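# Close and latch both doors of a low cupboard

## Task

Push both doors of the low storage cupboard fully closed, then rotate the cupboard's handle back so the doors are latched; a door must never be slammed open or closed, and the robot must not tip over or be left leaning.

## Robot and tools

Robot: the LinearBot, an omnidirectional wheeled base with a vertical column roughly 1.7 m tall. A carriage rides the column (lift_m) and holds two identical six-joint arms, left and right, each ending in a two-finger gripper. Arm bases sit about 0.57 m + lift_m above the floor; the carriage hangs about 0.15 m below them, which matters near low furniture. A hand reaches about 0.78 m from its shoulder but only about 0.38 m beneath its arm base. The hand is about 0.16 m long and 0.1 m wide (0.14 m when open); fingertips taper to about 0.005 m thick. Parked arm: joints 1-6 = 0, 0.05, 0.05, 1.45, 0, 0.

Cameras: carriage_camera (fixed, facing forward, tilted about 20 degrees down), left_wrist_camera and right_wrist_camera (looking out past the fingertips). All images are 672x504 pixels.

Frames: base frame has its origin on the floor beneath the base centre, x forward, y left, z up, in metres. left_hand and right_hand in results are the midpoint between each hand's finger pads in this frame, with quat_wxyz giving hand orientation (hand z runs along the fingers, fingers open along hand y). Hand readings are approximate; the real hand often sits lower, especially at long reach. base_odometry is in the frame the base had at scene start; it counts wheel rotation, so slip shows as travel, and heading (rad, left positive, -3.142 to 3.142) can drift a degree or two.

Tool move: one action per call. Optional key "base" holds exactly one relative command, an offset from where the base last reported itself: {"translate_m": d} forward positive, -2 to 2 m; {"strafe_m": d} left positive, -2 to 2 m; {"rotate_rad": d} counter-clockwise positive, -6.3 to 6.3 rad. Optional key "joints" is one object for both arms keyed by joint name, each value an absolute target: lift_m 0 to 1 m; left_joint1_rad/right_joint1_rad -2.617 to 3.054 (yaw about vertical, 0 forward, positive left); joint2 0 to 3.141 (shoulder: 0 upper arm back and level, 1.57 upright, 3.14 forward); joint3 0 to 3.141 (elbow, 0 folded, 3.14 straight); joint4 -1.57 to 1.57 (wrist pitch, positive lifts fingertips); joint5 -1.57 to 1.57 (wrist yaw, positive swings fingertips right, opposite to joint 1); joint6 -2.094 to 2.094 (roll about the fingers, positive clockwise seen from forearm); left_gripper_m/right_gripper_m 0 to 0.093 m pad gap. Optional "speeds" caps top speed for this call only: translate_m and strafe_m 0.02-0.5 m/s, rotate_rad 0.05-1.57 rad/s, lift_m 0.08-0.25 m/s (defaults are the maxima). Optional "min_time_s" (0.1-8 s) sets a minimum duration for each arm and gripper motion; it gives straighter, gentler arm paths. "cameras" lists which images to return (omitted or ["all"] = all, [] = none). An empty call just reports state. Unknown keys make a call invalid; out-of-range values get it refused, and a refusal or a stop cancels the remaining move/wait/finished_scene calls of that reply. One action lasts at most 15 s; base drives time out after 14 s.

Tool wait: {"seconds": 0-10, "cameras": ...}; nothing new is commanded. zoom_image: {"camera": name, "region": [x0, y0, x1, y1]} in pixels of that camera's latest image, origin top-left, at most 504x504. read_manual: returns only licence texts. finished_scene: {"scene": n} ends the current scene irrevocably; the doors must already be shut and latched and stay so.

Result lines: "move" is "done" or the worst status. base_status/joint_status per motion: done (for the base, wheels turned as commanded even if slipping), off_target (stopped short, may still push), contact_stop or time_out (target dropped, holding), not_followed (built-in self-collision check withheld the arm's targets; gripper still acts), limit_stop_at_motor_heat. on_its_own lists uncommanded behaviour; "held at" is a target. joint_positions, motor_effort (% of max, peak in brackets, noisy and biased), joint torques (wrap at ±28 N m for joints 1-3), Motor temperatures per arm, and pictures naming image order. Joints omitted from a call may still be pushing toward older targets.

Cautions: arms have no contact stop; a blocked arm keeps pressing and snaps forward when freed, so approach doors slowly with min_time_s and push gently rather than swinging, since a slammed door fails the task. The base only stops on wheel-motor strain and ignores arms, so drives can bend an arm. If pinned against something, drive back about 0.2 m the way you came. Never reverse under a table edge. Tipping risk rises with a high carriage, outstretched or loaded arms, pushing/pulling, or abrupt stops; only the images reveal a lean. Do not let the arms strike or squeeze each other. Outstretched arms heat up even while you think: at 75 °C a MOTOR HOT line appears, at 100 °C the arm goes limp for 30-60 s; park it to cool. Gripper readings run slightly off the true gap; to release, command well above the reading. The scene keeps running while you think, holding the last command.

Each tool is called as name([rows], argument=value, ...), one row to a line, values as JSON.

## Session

move(cameras=["carriage_camera"])

Scene clock: 0.00 s.
Joint torques (N m): no reading
Motor temperatures (°C): left_arm=[27 44 39 36 28 30 25] | right_arm=[30 37 41 27 29 25 30]
base_odometry: x=+0.000 y=+0.000 heading=+0.000
base_status: not commanded
joint_positions: lift_m=+0.300 left_joint1_rad=-0.012 left_joint2_rad=+0.063 left_joint3_rad=+0.044 left_joint4_rad=+1.467 left_joint5_rad=-0.042 left_joint6_rad=-0.018 left_gripper_m=+0.09396 right_joint1_rad=+0.013 right_joint2_rad=+0.064 right_joint3_rad=+0.067 right_joint4_rad=+1.408 right_joint5_rad=+0.028 right_joint6_rad=-0.040 right_gripper_m=+0.09396
joint_status: not commanded
motor_effort: lift_m=+22 drive_wheels=+0
left_hand: x=+0.2621 y=+0.3219 z=+1.2810 quat_wxyz=(+0.998, -0.021, +0.061, -0.014) (m; base frame)
right_hand: x=+0.2701 y=-0.3194 z=+1.2854 quat_wxyz=(+0.997, +0.012, +0.081, -0.014) (m; base frame)
pictures: carriage_camera

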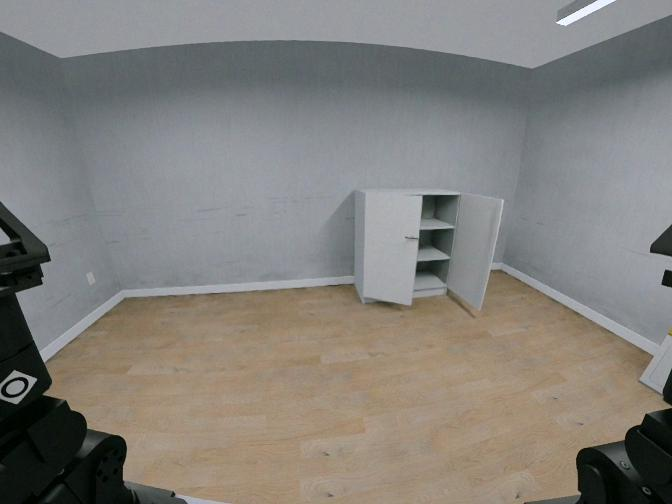

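zoom_image(camera="carriage_camera", region=[340, 170, 520, 330])

Scaled by 2.800.

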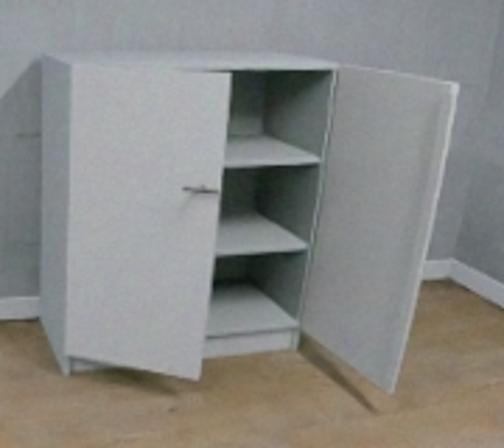

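move(base={"rotate_rad": 0.136}, joints={"lift_m": 0.21, "right_joint1_rad": -0.5, "right_gripper_m": 0.0}, min_time_s=1.0, cameras=[])

move(base={"strafe_m": -1.3}, joints={"right_joint1_rad": -0.5, "right_joint2_rad": 2.096, "right_joint3_rad": 0.98, "right_joint4_rad": 1.114, "right_joint5_rad": 0, "right_joint6_rad": 0}, min_time_s=3, cameras=["carriage_camera"])

zoom_image(camera="carriage_camera", region=[200, 150, 500, 350])

Scene clock: 2.27 s.
Joint torques (N m): left_arm=[-0.39 4.38 5.24 -0.2 -0.05 -0.02] | right_arm=[-0.66 3.06 6.13 -0.04 -0.05 0.11]
Motor temperatures (°C): left_arm=[27 44 39 36 28 29 25] | right_arm=[30 38 41 27 29 24 29]
move: done
base_odometry: x=+0.000 y=+0.000 heading=+0.136
base_status: done
joint_positions: lift_m=+0.210 left_joint1_rad=-0.012 left_joint2_rad=+0.063 left_joint3_rad=+0.044 left_joint4_rad=+1.466 left_joint5_rad=-0.042 left_joint6_rad=-0.018 left_gripper_m=+0.09396 right_joint1_rad=-0.493 right_joint2_rad=+0.064 right_joint3_rad=+0.067 right_joint4_rad=+1.408 right_joint5_rad=+0.028 right_joint6_rad=-0.040 right_gripper_m=+0.00033
joint_status: all done
motor_effort: lift_m=+21(24) drive_wheels=-4(9)
left_hand: x=+0.2623 y=+0.3219 z=+1.1911 quat_wxyz=(+0.998, -0.021, +0.062, -0.014) (m; base frame)
right_hand: x=+0.2629 y=-0.3387 z=+1.1956 quat_wxyz=(+0.961, +0.032, +0.075, -0.264) (m; base frame)
pictures: none
No camera images: "cameras" was empty.

Scene clock: 7.17 s.
Joint torques (N m): left_arm=[-0.39 4.37 5.37 -0.19 -0.05 -0.02] | right_arm=[-0.35 -7.5 7.95 2.48 -0.18 0.17]
Motor temperatures (°C): left_arm=[27 44 39 36 28 29 25] | right_arm=[30 38 42 29 29 24 30]
move: done
base_odometry: x=+0.177 y=-1.288 heading=+0.136
base_status: done
joint_positions: lift_m=+0.210 left_joint1_rad=-0.012 left_joint2_rad=+0.063 left_joint3_rad=+0.044 left_joint4_rad=+1.466 left_joint5_rad=-0.042 left_joint6_rad=-0.018 left_gripper_m=+0.09396 right_joint1_rad=-0.498 right_joint2_rad=+2.086 right_joint3_rad=+0.960 right_joint4_rad=+1.127 right_joint5_rad=+0.014 right_joint6_rad=-0.007 right_gripper_m=+0.00033
joint_status: all done
motor_effort: lift_m=+20(22) drive_wheels=-1(12)
left_hand: x=+0.2623 y=+0.3219 z=+1.1911 quat_wxyz=(+0.998, -0.021, +0.062, -0.014) (m; base frame)
right_hand: x=+0.7162 y=-0.5825 z=+0.9102 quat_wxyz=(+0.684, +0.177, +0.684, -0.181) (m; base frame)
pictures: carriage_camera

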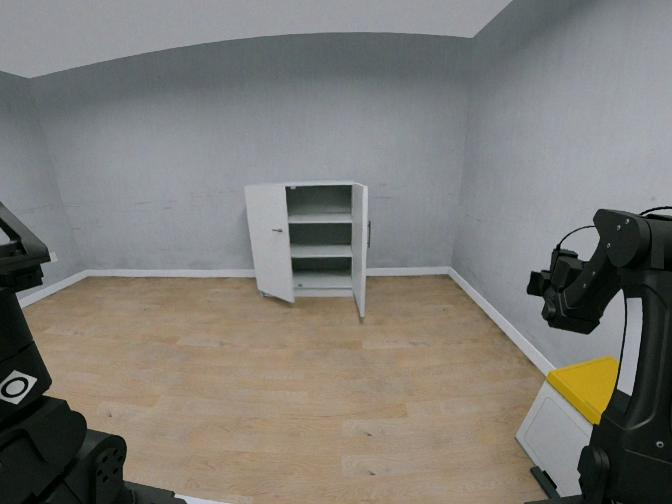

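Scaled by 1.680.

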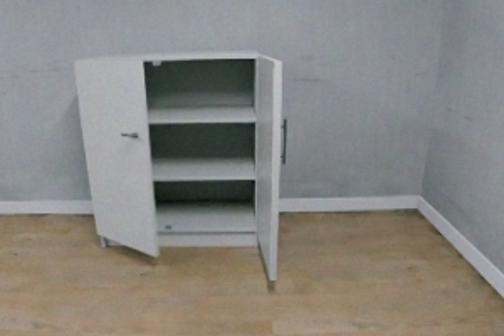

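move(base={"translate_m": 1.12}, cameras=["carriage_camera", "right_wrist_camera"])

Scene clock: 12.30 s.
Joint torques (N m): left_arm=[-0.39 4.4 5.15 -0.23 -0.05 -0.01] | right_arm=[-0.27 -7.57 7.95 2.52 -0.18 0.15]
Motor temperatures (°C): left_arm=[27 44 40 35 28 29 25] | right_arm=[30 40 43 32 29 24 30]
move: done
base_odometry: x=+1.286 y=-1.137 heading=+0.136
base_status: done
joint_positions: lift_m=+0.210 left_joint1_rad=-0.012 left_joint2_rad=+0.063 left_joint3_rad=+0.044 left_joint4_rad=+1.466 left_joint5_rad=-0.042 left_joint6_rad=-0.018 left_gripper_m=+0.09396 right_joint1_rad=-0.498 right_joint2_rad=+2.086 right_joint3_rad=+0.960 right_joint4_rad=+1.126 right_joint5_rad=+0.012 right_joint6_rad=-0.007 right_gripper_m=+0.00033
joint_status: not commanded
motor_effort: lift_m=+20(22) drive_wheels=-1(12)
left_hand: x=+0.2623 y=+0.3219 z=+1.1911 quat_wxyz=(+0.998, -0.021, +0.062, -0.014) (m; base frame)
right_hand: x=+0.7163 y=-0.5823 z=+0.9099 quat_wxyz=(+0.684, +0.176, +0.685, -0.181) (m; base frame)
pictures: carriage_camera, right_wrist_camera

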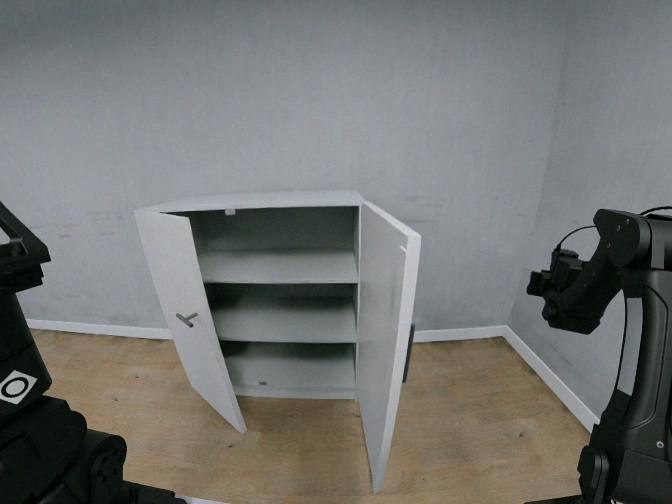

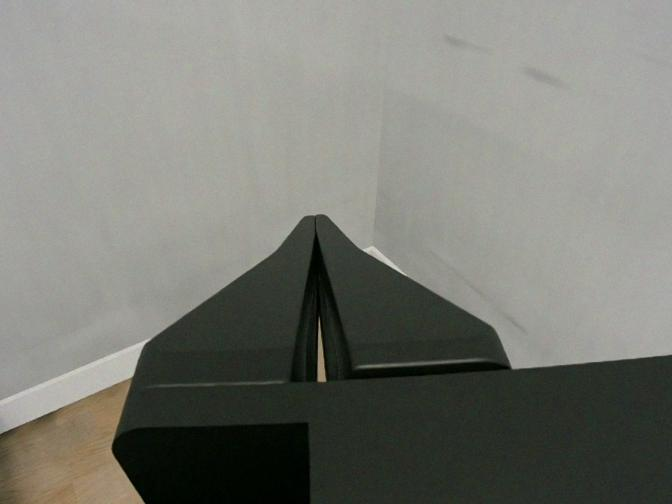

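move(base={"strafe_m": 0.08}, joints={"right_joint1_rad": 0.0}, min_time_s=1.2, cameras=[])

move(base={"strafe_m": 0.3}, speeds={"strafe_m": 0.1}, joints={"right_joint1_rad": 0.25}, min_time_s=3, cameras=["carriage_camera"])

Scene clock: 14.37 s.
Joint torques (N m): left_arm=[-0.38 4.38 5.22 -0.2 -0.05 -0.02] | right_arm=[0.13 -7.68 7.9 2.52 -0.13 0.16]
Motor temperatures (°C): left_arm=[27 44 40 35 28 29 25] | right_arm=[30 40 43 33 29 24 30]
move: done
base_odometry: x=+1.276 y=-1.058 heading=+0.135
base_status: done
joint_positions: lift_m=+0.210 left_joint1_rad=-0.012 left_joint2_rad=+0.063 left_joint3_rad=+0.044 left_joint4_rad=+1.466 left_joint5_rad=-0.042 left_joint6_rad=-0.018 left_gripper_m=+0.09396 right_joint1_rad=-0.002 right_joint2_rad=+2.086 right_joint3_rad=+0.960 right_joint4_rad=+1.125 right_joint5_rad=+0.008 right_joint6_rad=-0.006 right_gripper_m=+0.00033
joint_status: all done
motor_effort: lift_m=+19(22) drive_wheels=+0(11)
left_hand: x=+0.2623 y=+0.3219 z=+1.1911 quat_wxyz=(+0.998, -0.021, +0.062, -0.014) (m; base frame)
right_hand: x=+0.7848 y=-0.3173 z=+0.9094 quat_wxyz=(+0.707, +0.001, +0.708, -0.005) (m; base frame)
pictures: none
No camera images: "cameras" was empty.

Scene clock: 18.07 s.
Joint torques (N m): left_arm=[-0.38 4.34 5.23 -0.18 -0.05 -0.01] | right_arm=[0.05 -7.69 7.9 2.54 -0.17 0.13]
Motor temperatures (°C): left_arm=[27 44 40 35 28 29 25] | right_arm=[30 41 44 35 29 24 30]
move: done
base_odometry: x=+1.236 y=-0.761 heading=+0.135
base_status: done
joint_positions: lift_m=+0.210 left_joint1_rad=-0.012 left_joint2_rad=+0.063 left_joint3_rad=+0.044 left_joint4_rad=+1.466 left_joint5_rad=-0.042 left_joint6_rad=-0.018 left_gripper_m=+0.09396 right_joint1_rad=+0.248 right_joint2_rad=+2.086 right_joint3_rad=+0.961 right_joint4_rad=+1.124 right_joint5_rad=+0.012 right_joint6_rad=-0.003 right_gripper_m=+0.00032
joint_status: all done
motor_effort: lift_m=+19(22) drive_wheels=+0(10)
left_hand: x=+0.2623 y=+0.3219 z=+1.1911 quat_wxyz=(+0.998, -0.021, +0.062, -0.014) (m; base frame)
right_hand: x=+0.7684 y=-0.1807 z=+0.9095 quat_wxyz=(+0.702, -0.084, +0.703, +0.082) (m; base frame)
pictures: carriage_camera

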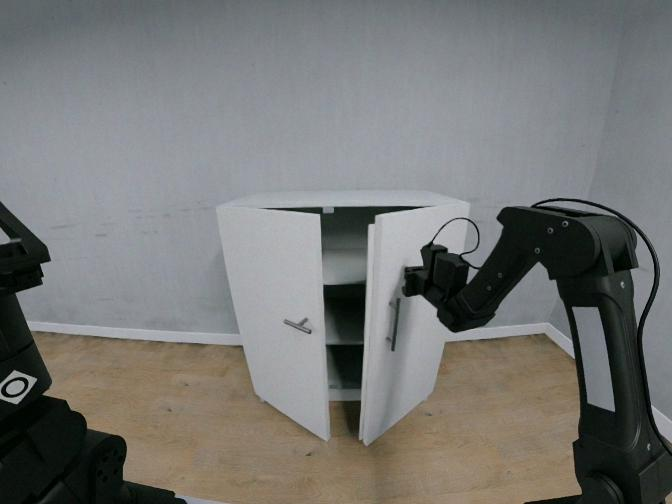

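move(base={"translate_m": 0.08}, speeds={"translate_m": 0.04}, joints={"right_joint1_rad": 0.3, "right_joint2_rad": 2.439, "right_joint3_rad": 1.63, "right_joint4_rad": 0.809, "right_joint5_rad": 0.0}, min_time_s=3, cameras=["carriage_camera"])

move(base={"translate_m": 0.035}, speeds={"translate_m": 0.03}, cameras=["carriage_camera"])

zoom_image(camera="carriage_camera", region=[220, 160, 470, 430])

Scene clock: 21.53 s.
Joint torques (N m): left_arm=[-0.38 4.37 5.23 -0.19 -0.05 -0.02] | right_arm=[0.25 -10.04 9.61 2.38 -0.16 0.14]
Motor temperatures (°C): left_arm=[27 44 40 35 28 29 25] | right_arm=[30 42 45 35 29 24 30]
move: done
base_odometry: x=+1.315 y=-0.750 heading=+0.136
base_status: done
joint_positions: lift_m=+0.210 left_joint1_rad=-0.012 left_joint2_rad=+0.063 left_joint3_rad=+0.044 left_joint4_rad=+1.466 left_joint5_rad=-0.042 left_joint6_rad=-0.018 left_gripper_m=+0.09396 right_joint1_rad=+0.293 right_joint2_rad=+2.423 right_joint3_rad=+1.605 right_joint4_rad=+0.829 right_joint5_rad=+0.011 right_joint6_rad=-0.003 right_gripper_m=+0.00032
joint_status: all done
motor_effort: lift_m=+17(22) drive_wheels=-1(8)
left_hand: x=+0.2624 y=+0.3219 z=+1.1911 quat_wxyz=(+0.998, -0.021, +0.062, -0.014) (m; base frame)
right_hand: x=+0.8768 y=-0.1214 z=+0.9142 quat_wxyz=(+0.704, -0.100, +0.696, +0.099) (m; base frame)
pictures: carriage_camera

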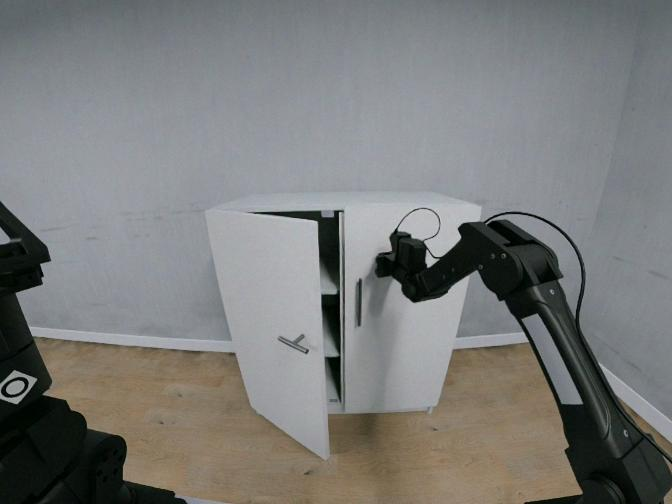

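Scene clock: 23.13 s.
Joint torques (N m): left_arm=[-0.39 4.22 5.19 -0.22 -0.05 -0.02] | right_arm=[-0.65 -7.45 20.36 1.09 -0.12 0.13]
Motor temperatures (°C): left_arm=[27 44 40 35 28 29 25] | right_arm=[30 43 46 35 29 24 29]
move: done
base_odometry: x=+1.349 y=-0.745 heading=+0.135
base_status: done
joint_positions: lift_m=+0.210 left_joint1_rad=-0.012 left_joint2_rad=+0.063 left_joint3_rad=+0.044 left_joint4_rad=+1.466 left_joint5_rad=-0.042 left_joint6_rad=-0.018 left_gripper_m=+0.09396 right_joint1_rad=+0.307 right_joint2_rad=+2.395 right_joint3_rad=+1.494 right_joint4_rad=+0.941 right_joint5_rad=+0.008 right_joint6_rad=-0.003 right_gripper_m=+0.00032
joint_status: not commanded
motor_effort: lift_m=+19(22) drive_wheels=+17(21)
left_hand: x=+0.2622 y=+0.3219 z=+1.1911 quat_wxyz=(+0.998, -0.021, +0.062, -0.014) (m; base frame)
right_hand: x=+0.8574 y=-0.1174 z=+0.9095 quat_wxyz=(+0.713, -0.104, +0.685, +0.106) (m; base frame)
pictures: carriage_camera

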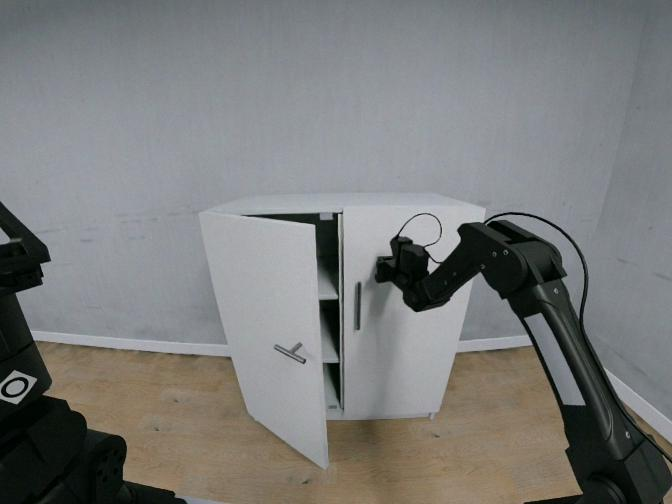

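Scaled by 1.867.

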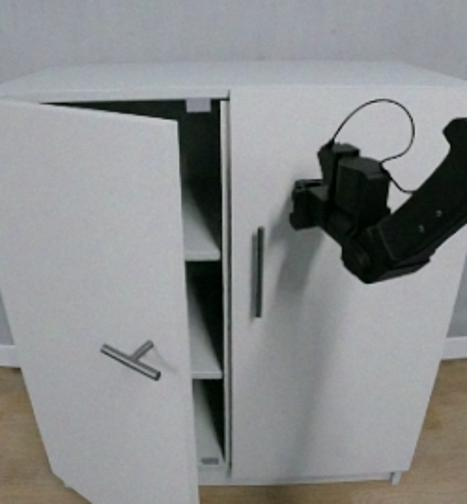

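move(base={"translate_m": -0.3}, speeds={"translate_m": 0.2}, cameras=[])

move(base={"strafe_m": 0.27}, speeds={"strafe_m": 0.35}, joints={"right_joint5_rad": 0.3}, min_time_s=0.8, cameras=["carriage_camera", "right_wrist_camera"])

Scene clock: 30.93 s.
Joint torques (N m): left_arm=[-0.39 4.36 5.22 -0.16 -0.04 -0.02] | right_arm=[-0.02 -10.47 9.33 2.49 -0.12 0.14]
Motor temperatures (°C): left_arm=[27 44 40 35 28 29 25] | right_arm=[30 45 55 34 29 24 29]
move: done
base_odometry: x=+1.052 y=-0.785 heading=+0.135
base_status: done
joint_positions: lift_m=+0.210 left_joint1_rad=-0.012 left_joint2_rad=+0.063 left_joint3_rad=+0.044 left_joint4_rad=+1.464 left_joint5_rad=-0.042 left_joint6_rad=-0.018 left_gripper_m=+0.09396 right_joint1_rad=+0.301 right_joint2_rad=+2.427 right_joint3_rad=+1.609 right_joint4_rad=+0.822 right_joint5_rad=+0.008 right_joint6_rad=-0.003 right_gripper_m=+0.00032
joint_status: not commanded
motor_effort: lift_m=+19(23) drive_wheels=+0(13)
left_hand: x=+0.2628 y=+0.3219 z=+1.1911 quat_wxyz=(+0.998, -0.021, +0.063, -0.014) (m; base frame)
right_hand: x=+0.8759 y=-0.1161 z=+0.9117 quat_wxyz=(+0.701, -0.104, +0.698, +0.102) (m; base frame)
pictures: none
No camera images: "cameras" was empty.

Scene clock: 33.30 s.
Joint torques (N m): left_arm=[-0.38 4.33 5.23 -0.16 -0.05 -0.02] | right_arm=[-0.28 -10.39 9.2 2.47 0.1 0.11]
Motor temperatures (°C): left_arm=[27 44 40 35 28 29 25] | right_arm=[30 46 54 34 29 24 29]
move: done
base_odometry: x=+1.015 y=-0.517 heading=+0.135
base_status: done
joint_positions: lift_m=+0.210 left_joint1_rad=-0.012 left_joint2_rad=+0.063 left_joint3_rad=+0.044 left_joint4_rad=+1.464 left_joint5_rad=-0.042 left_joint6_rad=-0.018 left_gripper_m=+0.09396 right_joint1_rad=+0.303 right_joint2_rad=+2.427 right_joint3_rad=+1.609 right_joint4_rad=+0.821 right_joint5_rad=+0.286 right_joint6_rad=-0.003 right_gripper_m=+0.00033
joint_status: all done
motor_effort: lift_m=+19(21) drive_wheels=-1(10)
left_hand: x=+0.2628 y=+0.3219 z=+1.1911 quat_wxyz=(+0.998, -0.021, +0.063, -0.014) (m; base frame)
right_hand: x=+0.8828 y=-0.1614 z=+0.9115 quat_wxyz=(+0.708, -0.007, +0.706, +0.006) (m; base frame)
pictures: carriage_camera, right_wrist_camera

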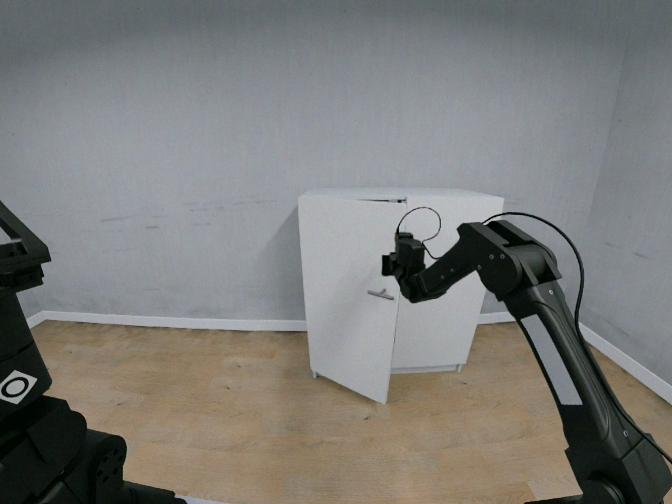

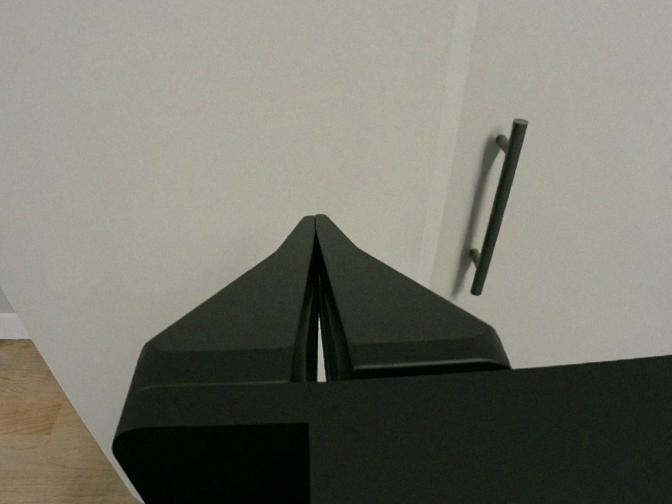

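move(base={"translate_m": 0.2}, speeds={"translate_m": 0.08}, cameras=["carriage_camera"])

move(base={"translate_m": 0.06}, speeds={"translate_m": 0.04}, cameras=["carriage_camera"])

move(base={"translate_m": 0.025}, speeds={"translate_m": 0.03}, cameras=["carriage_camera", "right_wrist_camera"])

zoom_image(camera="carriage_camera", region=[250, 160, 500, 430])

Scene clock: 36.70 s.
Joint torques (N m): left_arm=[-0.38 4.31 5.14 -0.16 -0.05 -0.02] | right_arm=[-0.32 -10.4 9.24 2.48 0.08 0.13]
Motor temperatures (°C): left_arm=[27 44 40 35 28 29 25] | right_arm=[30 48 53 35 29 24 29]
move: done
base_odometry: x=+1.213 y=-0.490 heading=+0.136
base_status: done
joint_positions: lift_m=+0.210 left_joint1_rad=-0.012 left_joint2_rad=+0.063 left_joint3_rad=+0.044 left_joint4_rad=+1.465 left_joint5_rad=-0.042 left_joint6_rad=-0.018 left_gripper_m=+0.09396 right_joint1_rad=+0.303 right_joint2_rad=+2.427 right_joint3_rad=+1.609 right_joint4_rad=+0.819 right_joint5_rad=+0.287 right_joint6_rad=-0.003 right_gripper_m=+0.00032
joint_status: not commanded
motor_effort: lift_m=+20(22) drive_wheels=+3(9)
left_hand: x=+0.2626 y=+0.3219 z=+1.1911 quat_wxyz=(+0.998, -0.021, +0.062, -0.014) (m; base frame)
right_hand: x=+0.8828 y=-0.1618 z=+0.9104 quat_wxyz=(+0.707, -0.007, +0.707, +0.005) (m; base frame)
pictures: carriage_camera

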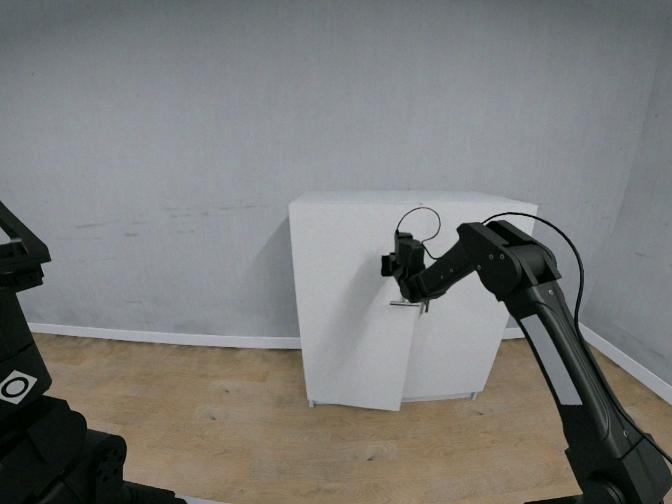

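Scene clock: 38.73 s.
Joint torques (N m): left_arm=[-0.39 4.37 5.23 -0.15 -0.05 -0.02] | right_arm=[-0.38 -10.28 9.37 2.49 0.08 0.12]
Motor temperatures (°C): left_arm=[27 44 40 34 28 29 25] | right_arm=[30 49 53 36 29 24 29]
move: done
base_odometry: x=+1.273 y=-0.482 heading=+0.136
base_status: done
joint_positions: lift_m=+0.210 left_joint1_rad=-0.012 left_joint2_rad=+0.063 left_joint3_rad=+0.044 left_joint4_rad=+1.466 left_joint5_rad=-0.042 left_joint6_rad=-0.018 left_gripper_m=+0.09396 right_joint1_rad=+0.303 right_joint2_rad=+2.427 right_joint3_rad=+1.609 right_joint4_rad=+0.818 right_joint5_rad=+0.289 right_joint6_rad=-0.003 right_gripper_m=+0.00032
joint_status: not commanded
motor_effort: lift_m=+20(22) drive_wheels=-1(9)
left_hand: x=+0.2624 y=+0.3219 z=+1.1911 quat_wxyz=(+0.998, -0.021, +0.062, -0.014) (m; base frame)
right_hand: x=+0.8828 y=-0.1621 z=+0.9103 quat_wxyz=(+0.707, -0.006, +0.707, +0.004) (m; base frame)
pictures: carriage_camera

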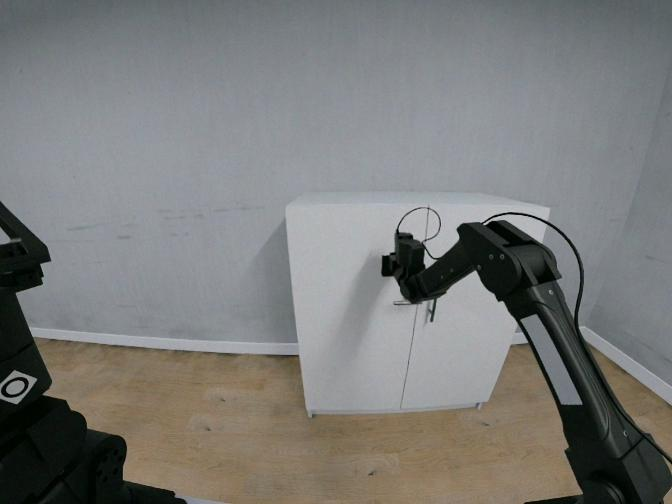

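Scene clock: 40.00 s.
Joint torques (N m): left_arm=[-0.39 4.33 5.37 -0.23 -0.05 -0.01] | right_arm=[-5.71 -10.03 13.23 1.65 -2.36 0.12]
Motor temperatures (°C): left_arm=[27 44 40 34 28 29 25] | right_arm=[30 50 53 36 29 24 29]
move: done
base_odometry: x=+1.297 y=-0.478 heading=+0.136
base_status: done
joint_positions: lift_m=+0.210 left_joint1_rad=-0.012 left_joint2_rad=+0.063 left_joint3_rad=+0.044 left_joint4_rad=+1.466 left_joint5_rad=-0.042 left_joint6_rad=-0.018 left_gripper_m=+0.09396 right_joint1_rad=+0.370 right_joint2_rad=+2.424 right_joint3_rad=+1.565 right_joint4_rad=+0.883 right_joint5_rad=+0.519 right_joint6_rad=-0.003 right_gripper_m=+0.00030
joint_status: not commanded
motor_effort: lift_m=+18(22) drive_wheels=+8(13)
left_hand: x=+0.2623 y=+0.3219 z=+1.1911 quat_wxyz=(+0.998, -0.021, +0.062, -0.014) (m; base frame)
right_hand: x=+0.8638 y=-0.1602 z=+0.9081 quat_wxyz=(+0.713, +0.055, +0.697, -0.050) (m; base frame)
pictures: carriage_camera, right_wrist_camera

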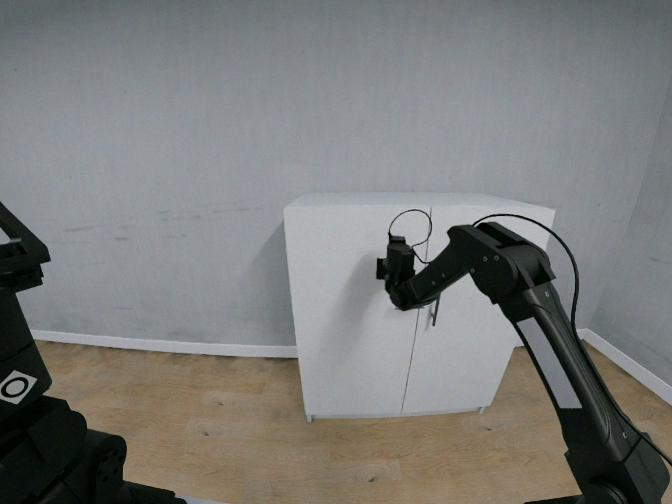

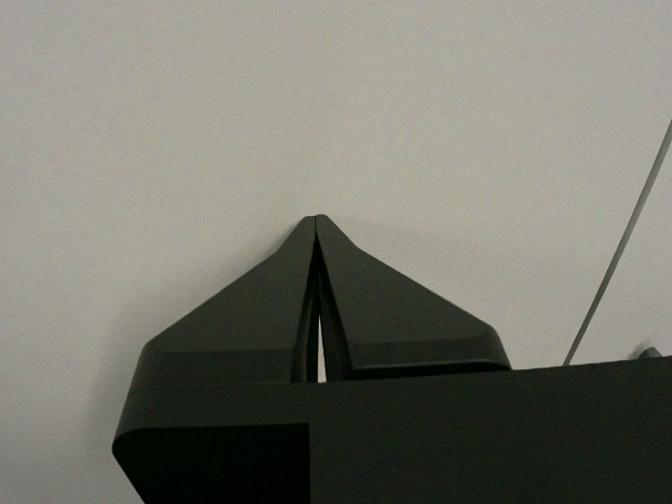

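Scaled by 1.867.

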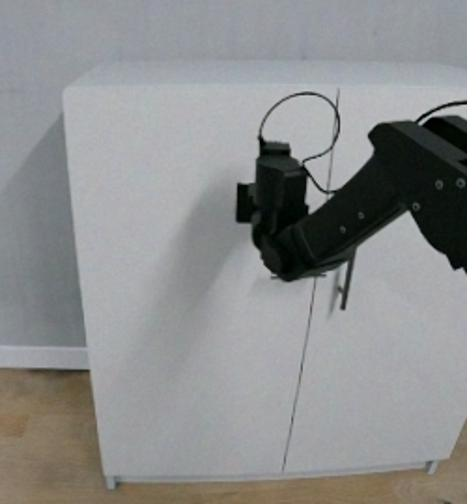

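move(base={"translate_m": -0.1}, speeds={"translate_m": 0.2}, cameras=[])

move(base={"strafe_m": 0.06}, joints={"lift_m": 0.129, "right_joint1_rad": 0.0, "right_joint2_rad": 2.351, "right_joint3_rad": 0.984, "right_joint4_rad": 1.367, "right_joint5_rad": 0.0, "right_joint6_rad": 1.571, "right_gripper_m": 0.093}, min_time_s=1.5, cameras=["carriage_camera", "right_wrist_camera"])

Scene clock: 42.30 s.
Joint torques (N m): left_arm=[-0.39 4.12 5.27 -0.21 -0.05 -0.01] | right_arm=[0.32 -10.45 9.35 2.46 -0.21 0.12]
Motor temperatures (°C): left_arm=[27 44 41 34 28 29 25] | right_arm=[30 50 53 36 29 24 29]
move: done
base_odometry: x=+1.198 y=-0.492 heading=+0.136
base_status: done
joint_positions: lift_m=+0.210 left_joint1_rad=-0.012 left_joint2_rad=+0.063 left_joint3_rad=+0.044 left_joint4_rad=+1.467 left_joint5_rad=-0.042 left_joint6_rad=-0.018 left_gripper_m=+0.09396 right_joint1_rad=+0.297 right_joint2_rad=+2.427 right_joint3_rad=+1.609 right_joint4_rad=+0.822 right_joint5_rad=+0.315 right_joint6_rad=-0.003 right_gripper_m=+0.00030
joint_status: not commanded
motor_effort: lift_m=+18(22) drive_wheels=+4(8)
left_hand: x=+0.2621 y=+0.3219 z=+1.1911 quat_wxyz=(+0.998, -0.021, +0.061, -0.014) (m; base frame)
right_hand: x=+0.8838 y=-0.1706 z=+0.9116 quat_wxyz=(+0.708, +0.006, +0.706, -0.007) (m; base frame)
pictures: none
No camera images: "cameras" was empty.

Scene clock: 44.33 s.
Joint torques (N m): left_arm=[-0.38 4.4 5.2 -0.2 -0.04 -0.01] | right_arm=[-0.46 -11.69 4.01 2.81 -0.19 0.08]
Motor temperatures (°C): left_arm=[27 44 41 34 28 29 25] | right_arm=[30 51 53 36 29 24 29]
move: done
base_odometry: x=+1.190 y=-0.432 heading=+0.136
base_status: done
joint_positions: lift_m=+0.129 left_joint1_rad=-0.012 left_joint2_rad=+0.063 left_joint3_rad=+0.044 left_joint4_rad=+1.467 left_joint5_rad=-0.042 left_joint6_rad=-0.018 left_gripper_m=+0.09396 right_joint1_rad=+0.005 right_joint2_rad=+2.383 right_joint3_rad=+0.991 right_joint4_rad=+1.351 right_joint5_rad=+0.015 right_joint6_rad=+1.562 right_gripper_m=+0.09290
joint_status: all done
motor_effort: lift_m=+20(22) drive_wheels=+2(11)
left_hand: x=+0.2621 y=+0.3219 z=+1.1101 quat_wxyz=(+0.998, -0.021, +0.061, -0.014) (m; base frame)
right_hand: x=+0.7892 y=-0.3147 z=+0.7354 quat_wxyz=(+0.494, +0.510, +0.510, +0.485) (m; base frame)
pictures: carriage_camera, right_wrist_camera

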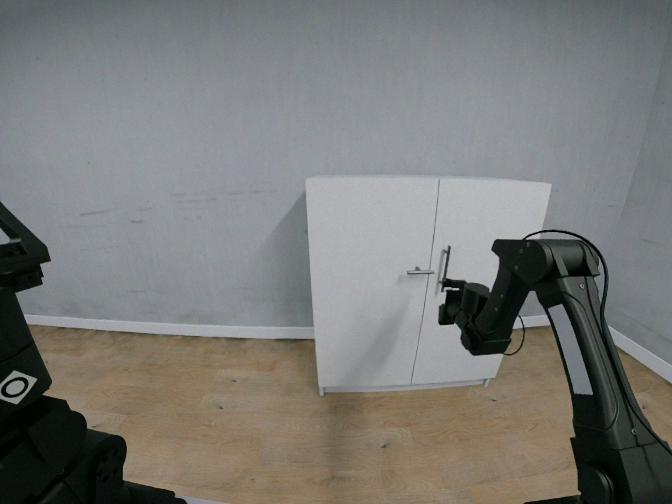

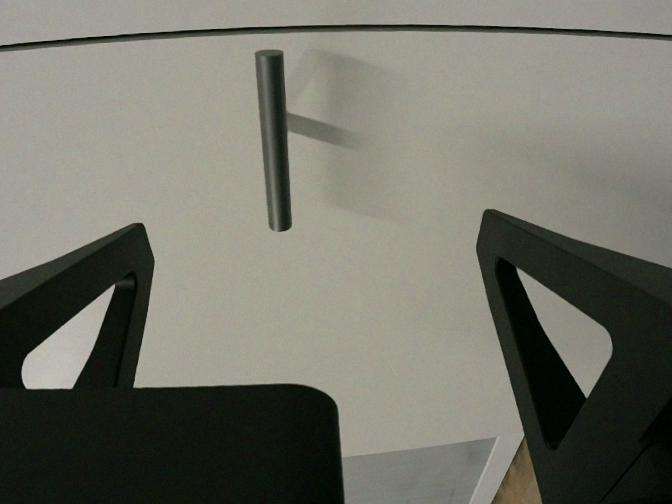

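move(base={"strafe_m": 0.033}, joints={"lift_m": 0.135, "right_joint4_rad": 1.417}, cameras=[])

move(base={"translate_m": 0.09}, speeds={"translate_m": 0.1}, cameras=["right_wrist_camera"])

Scene clock: 45.80 s.
Joint torques (N m): left_arm=[-0.38 4.45 5.22 -0.19 -0.05 -0.01] | right_arm=[-0.59 -11.03 4.22 2.8 -0.15 0.09]
Motor temperatures (°C): left_arm=[27 44 41 34 28 29 25] | right_arm=[30 52 53 37 29 24 29]
move: done
base_odometry: x=+1.186 y=-0.400 heading=+0.135
base_status: done
joint_positions: lift_m=+0.135 left_joint1_rad=-0.012 left_joint2_rad=+0.063 left_joint3_rad=+0.044 left_joint4_rad=+1.466 left_joint5_rad=-0.042 left_joint6_rad=-0.018 left_gripper_m=+0.09396 right_joint1_rad=+0.004 right_joint2_rad=+2.377 right_joint3_rad=+0.989 right_joint4_rad=+1.403 right_joint5_rad=+0.011 right_joint6_rad=+1.564 right_gripper_m=+0.09290
joint_status: all done
motor_effort: lift_m=+21(27) drive_wheels=+0(9)
left_hand: x=+0.2622 y=+0.3219 z=+1.1158 quat_wxyz=(+0.998, -0.021, +0.062, -0.014) (m; base frame)
right_hand: x=+0.7891 y=-0.3148 z=+0.7565 quat_wxyz=(+0.507, +0.496, +0.496, +0.500) (m; base frame)
pictures: none
No camera images: "cameras" was empty.

Scene clock: 47.40 s.
Joint torques (N m): left_arm=[-0.39 4.38 5.34 -0.18 -0.05 -0.02] | right_arm=[-0.51 -11.26 4.25 2.78 -0.16 0.1]
Motor temperatures (°C): left_arm=[27 44 41 34 28 29 25] | right_arm=[30 53 52 37 29 24 29]
move: done
base_odometry: x=+1.275 y=-0.387 heading=+0.136
base_status: done
joint_positions: lift_m=+0.135 left_joint1_rad=-0.012 left_joint2_rad=+0.063 left_joint3_rad=+0.044 left_joint4_rad=+1.466 left_joint5_rad=-0.042 left_joint6_rad=-0.018 left_gripper_m=+0.09396 right_joint1_rad=+0.004 right_joint2_rad=+2.377 right_joint3_rad=+0.989 right_joint4_rad=+1.405 right_joint5_rad=+0.011 right_joint6_rad=+1.564 right_gripper_m=+0.09290
joint_status: not commanded
motor_effort: lift_m=+23(25) drive_wheels=-2(8)
left_hand: x=+0.2622 y=+0.3219 z=+1.1158 quat_wxyz=(+0.998, -0.021, +0.062, -0.014) (m; base frame)
right_hand: x=+0.7891 y=-0.3148 z=+0.7570 quat_wxyz=(+0.508, +0.496, +0.496, +0.501) (m; base frame)
pictures: right_wrist_camera

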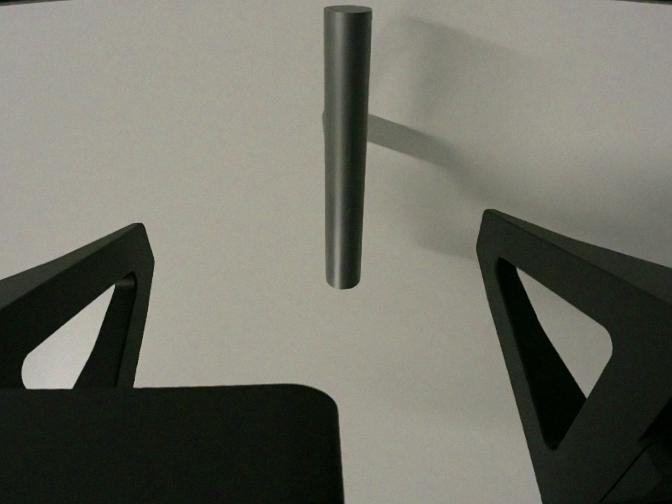

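move(base={"translate_m": 0.047}, speeds={"translate_m": 0.05}, joints={"lift_m": 0.127}, cameras=["right_wrist_camera"])

Scene clock: 48.97 s.
Joint torques (N m): left_arm=[-0.38 4.36 5.35 -0.21 -0.05 -0.02] | right_arm=[-0.4 -10.8 4.34 2.71 -0.17 0.08]
Motor temperatures (°C): left_arm=[27 44 41 34 28 29 25] | right_arm=[30 53 52 38 29 24 29]
move: done
base_odometry: x=+1.322 y=-0.381 heading=+0.136
base_status: done
joint_positions: lift_m=+0.127 left_joint1_rad=-0.012 left_joint2_rad=+0.063 left_joint3_rad=+0.044 left_joint4_rad=+1.467 left_joint5_rad=-0.042 left_joint6_rad=-0.018 left_gripper_m=+0.09396 right_joint1_rad=+0.004 right_joint2_rad=+2.373 right_joint3_rad=+0.987 right_joint4_rad=+1.410 right_joint5_rad=+0.011 right_joint6_rad=+1.564 right_gripper_m=+0.09290
joint_status: all done
motor_effort: lift_m=+20(21) drive_wheels=-1(10)
left_hand: x=+0.2621 y=+0.3219 z=+1.1081 quat_wxyz=(+0.998, -0.021, +0.061, -0.014) (m; base frame)
right_hand: x=+0.7888 y=-0.3148 z=+0.7520 quat_wxyz=(+0.509, +0.494, +0.494, +0.503) (m; base frame)
pictures: right_wrist_camera

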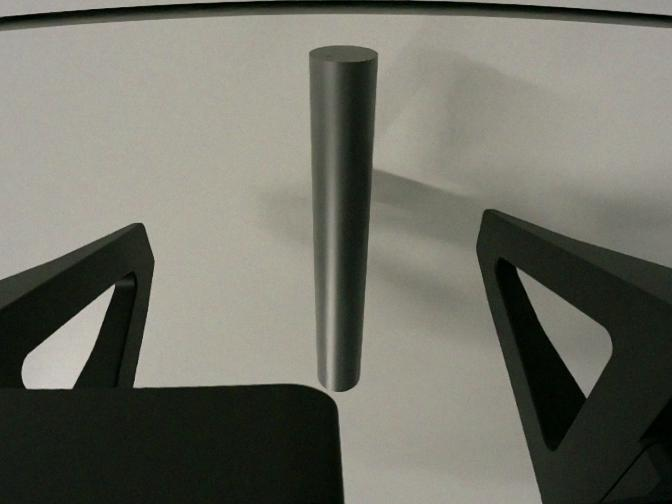

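move(joints={"right_gripper_m": 0.005, "lift_m": 0.121}, min_time_s=1.3, cameras=["right_wrist_camera"])

move(joints={"right_joint6_rad": 1.1}, min_time_s=1.2, cameras=["right_wrist_camera"])

Scene clock: 50.67 s.
Joint torques (N m): left_arm=[-0.39 4.4 5.23 -0.19 -0.05 -0.02] | right_arm=[-0.42 -10.52 4.51 2.74 -0.16 0.07]
Motor temperatures (°C): left_arm=[27 44 41 34 28 29 25] | right_arm=[30 54 51 38 29 24 29]
move: off_target
base_odometry: x=+1.322 y=-0.381 heading=+0.136
base_status: not commanded
joint_positions: lift_m=+0.121 left_joint1_rad=-0.012 left_joint2_rad=+0.063 left_joint3_rad=+0.044 left_joint4_rad=+1.467 left_joint5_rad=-0.042 left_joint6_rad=-0.018 left_gripper_m=+0.09396 right_joint1_rad=+0.004 right_joint2_rad=+2.371 right_joint3_rad=+0.986 right_joint4_rad=+1.408 right_joint5_rad=+0.011 right_joint6_rad=+1.568 right_gripper_m=+0.01226
joint_status: right_gripper_m off_target (ended at +0.01229, target +0.00500); the others done
motor_effort: lift_m=+20(22) drive_wheels=+3(3)
left_hand: x=+0.2621 y=+0.3219 z=+1.1021 quat_wxyz=(+0.998, -0.021, +0.061, -0.014) (m; base frame)
right_hand: x=+0.7886 y=-0.3148 z=+0.7462 quat_wxyz=(+0.508, +0.495, +0.493, +0.503) (m; base frame)
pictures: right_wrist_camera

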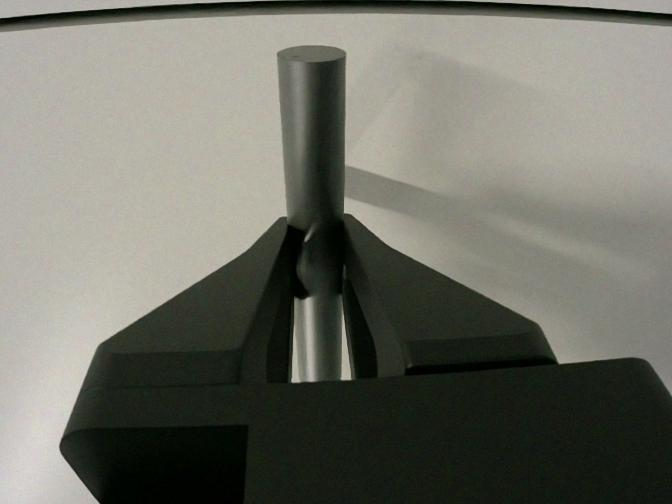

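Scene clock: 52.30 s.
Joint torques (N m): left_arm=[-0.39 4.38 5.22 -0.2 -0.05 -0.01] | right_arm=[-0.47 -10.63 4.59 2.74 -0.17 -0.7]
Motor temperatures (°C): left_arm=[27 44 41 34 28 29 25] | right_arm=[30 54 51 38 29 24 30]
move: off_target
base_odometry: x=+1.322 y=-0.381 heading=+0.136
base_status: not commanded
joint_positions: lift_m=+0.121 left_joint1_rad=-0.012 left_joint2_rad=+0.063 left_joint3_rad=+0.044 left_joint4_rad=+1.467 left_joint5_rad=-0.042 left_joint6_rad=-0.018 left_gripper_m=+0.09396 right_joint1_rad=+0.004 right_joint2_rad=+2.371 right_joint3_rad=+0.986 right_joint4_rad=+1.408 right_joint5_rad=+0.011 right_joint6_rad=+1.168 right_gripper_m=+0.01224
joint_status: right_joint6_rad off_target (ended at +1.168, target +1.100)
motor_effort: lift_m=+21(22) drive_wheels=+3(3)
left_hand: x=+0.2621 y=+0.3219 z=+1.1021 quat_wxyz=(+0.998, -0.021, +0.061, -0.014) (m; base frame)
right_hand: x=+0.7886 y=-0.3148 z=+0.7460 quat_wxyz=(+0.598, +0.388, +0.582, +0.392) (m; base frame)
pictures: right_wrist_camera

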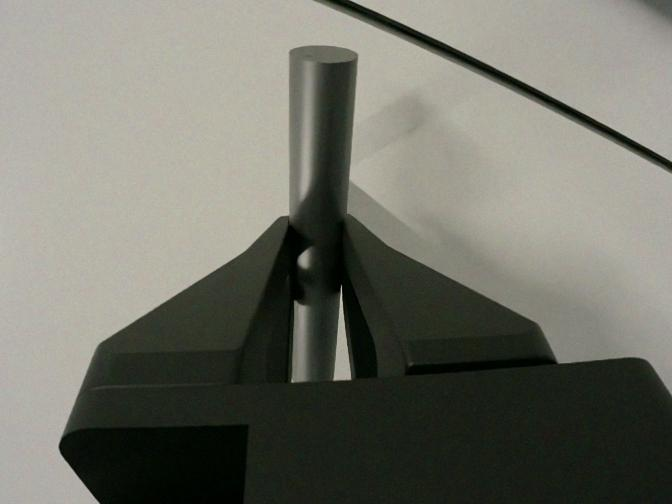

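move(joints={"right_joint6_rad": -0.1}, min_time_s=2.5, cameras=[])

move(joints={"right_joint6_rad": -0.3}, min_time_s=0.8, cameras=["carriage_camera", "right_wrist_camera"])

zoom_image(camera="carriage_camera", region=[360, 200, 500, 340])

Scene clock: 55.27 s.
Joint torques (N m): left_arm=[-0.38 4.4 5.22 -0.21 -0.05 -0.01] | right_arm=[-0.42 -10.67 4.51 2.77 -0.17 -0.62]
Motor temperatures (°C): left_arm=[27 44 41 34 28 29 25] | right_arm=[30 56 50 38 29 25 30]
move: off_target
base_odometry: x=+1.322 y=-0.381 heading=+0.136
base_status: not commanded
joint_positions: lift_m=+0.121 left_joint1_rad=-0.012 left_joint2_rad=+0.063 left_joint3_rad=+0.044 left_joint4_rad=+1.467 left_joint5_rad=-0.042 left_joint6_rad=-0.018 left_gripper_m=+0.09396 right_joint1_rad=+0.004 right_joint2_rad=+2.371 right_joint3_rad=+0.986 right_joint4_rad=+1.405 right_joint5_rad=+0.011 right_joint6_rad=-0.031 right_gripper_m=+0.01218
joint_status: right_joint6_rad off_target (ended at -0.032, target -0.100)
motor_effort: lift_m=+22(22) drive_wheels=+3(3)
left_hand: x=+0.2621 y=+0.3219 z=+1.1021 quat_wxyz=(+0.998, -0.021, +0.061, -0.014) (m; base frame)
right_hand: x=+0.7886 y=-0.3148 z=+0.7454 quat_wxyz=(+0.714, -0.009, +0.700, -0.014) (m; base frame)
pictures: none
No camera images: "cameras" was empty.

Scene clock: 56.37 s.
Joint torques (N m): left_arm=[-0.38 4.4 5.22 -0.2 -0.05 -0.02] | right_arm=[-0.5 -10.63 4.56 2.78 -0.16 -1.5]
Motor temperatures (°C): left_arm=[27 44 41 34 28 29 25] | right_arm=[30 56 50 38 29 25 30]
move: off_target
base_odometry: x=+1.322 y=-0.381 heading=+0.136
base_status: not commanded
joint_positions: lift_m=+0.121 left_joint1_rad=-0.012 left_joint2_rad=+0.063 left_joint3_rad=+0.044 left_joint4_rad=+1.467 left_joint5_rad=-0.042 left_joint6_rad=-0.018 left_gripper_m=+0.09396 right_joint1_rad=+0.004 right_joint2_rad=+2.371 right_joint3_rad=+0.986 right_joint4_rad=+1.405 right_joint5_rad=+0.011 right_joint6_rad=-0.145 right_gripper_m=+0.01323
joint_status: right_joint6_rad off_target (ended at -0.145, target -0.300)
motor_effort: lift_m=+19(22) drive_wheels=+3(3)
left_hand: x=+0.2621 y=+0.3219 z=+1.1021 quat_wxyz=(+0.998, -0.021, +0.061, -0.014) (m; base frame)
right_hand: x=+0.7886 y=-0.3148 z=+0.7454 quat_wxyz=(+0.712, -0.048, +0.698, -0.054) (m; base frame)
pictures: carriage_camera, right_wrist_camera

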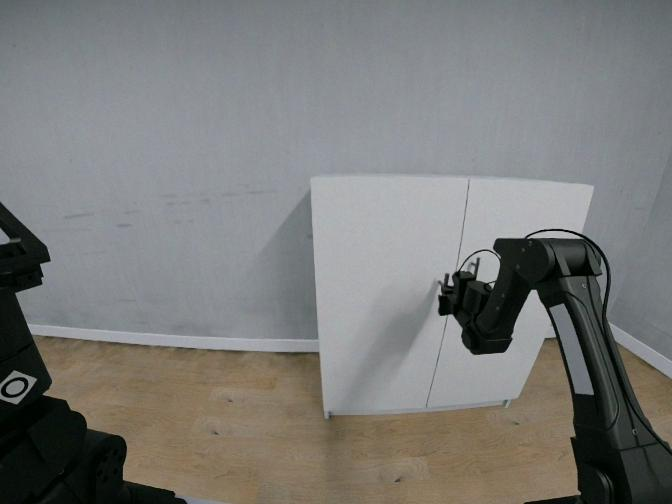

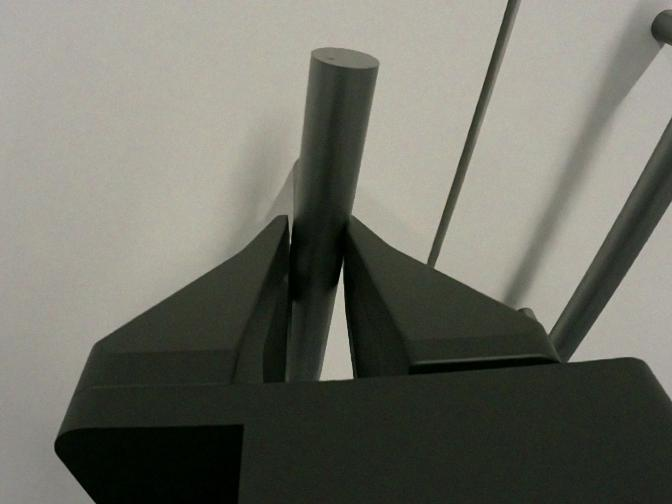

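Scaled by 3.600.

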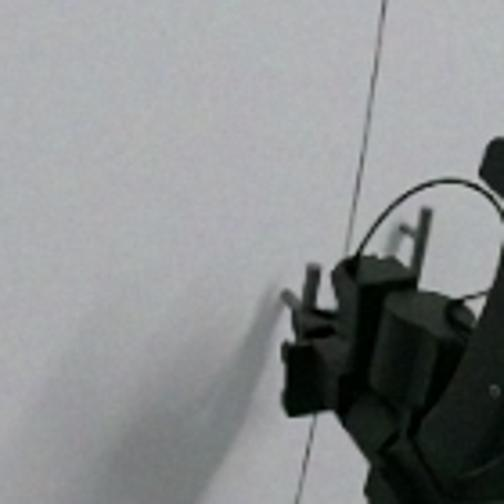

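move(joints={"right_joint6_rad": -0.45}, min_time_s=0.8, cameras=["right_wrist_camera"])

Scene clock: 58.63 s.
Joint torques (N m): left_arm=[-0.38 4.41 5.22 -0.21 -0.05 -0.01] | right_arm=[-0.46 -10.54 4.64 2.78 -0.16 -1.94]
Motor temperatures (°C): left_arm=[27 44 41 34 28 29 25] | right_arm=[30 57 50 39 29 25 30]
move: off_target
base_odometry: x=+1.322 y=-0.381 heading=+0.136
base_status: not commanded
joint_positions: lift_m=+0.121 left_joint1_rad=-0.012 left_joint2_rad=+0.063 left_joint3_rad=+0.044 left_joint4_rad=+1.467 left_joint5_rad=-0.042 left_joint6_rad=-0.018 left_gripper_m=+0.09396 right_joint1_rad=+0.004 right_joint2_rad=+2.371 right_joint3_rad=+0.985 right_joint4_rad=+1.405 right_joint5_rad=+0.010 right_joint6_rad=-0.258 right_gripper_m=+0.01555
joint_status: right_joint6_rad off_target (ended at -0.258, target -0.450)
motor_effort: lift_m=+20(23) drive_wheels=+3(3)
left_hand: x=+0.2621 y=+0.3219 z=+1.1021 quat_wxyz=(+0.998, -0.021, +0.061, -0.014) (m; base frame)
right_hand: x=+0.7885 y=-0.3147 z=+0.7452 quat_wxyz=(+0.708, -0.088, +0.695, -0.094) (m; base frame)
pictures: right_wrist_camera

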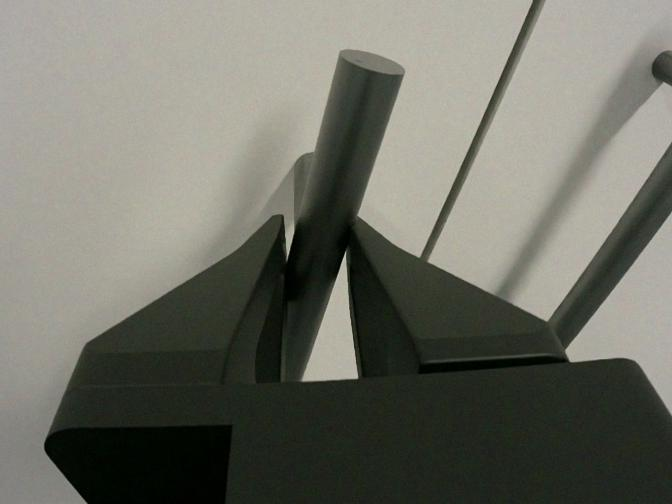

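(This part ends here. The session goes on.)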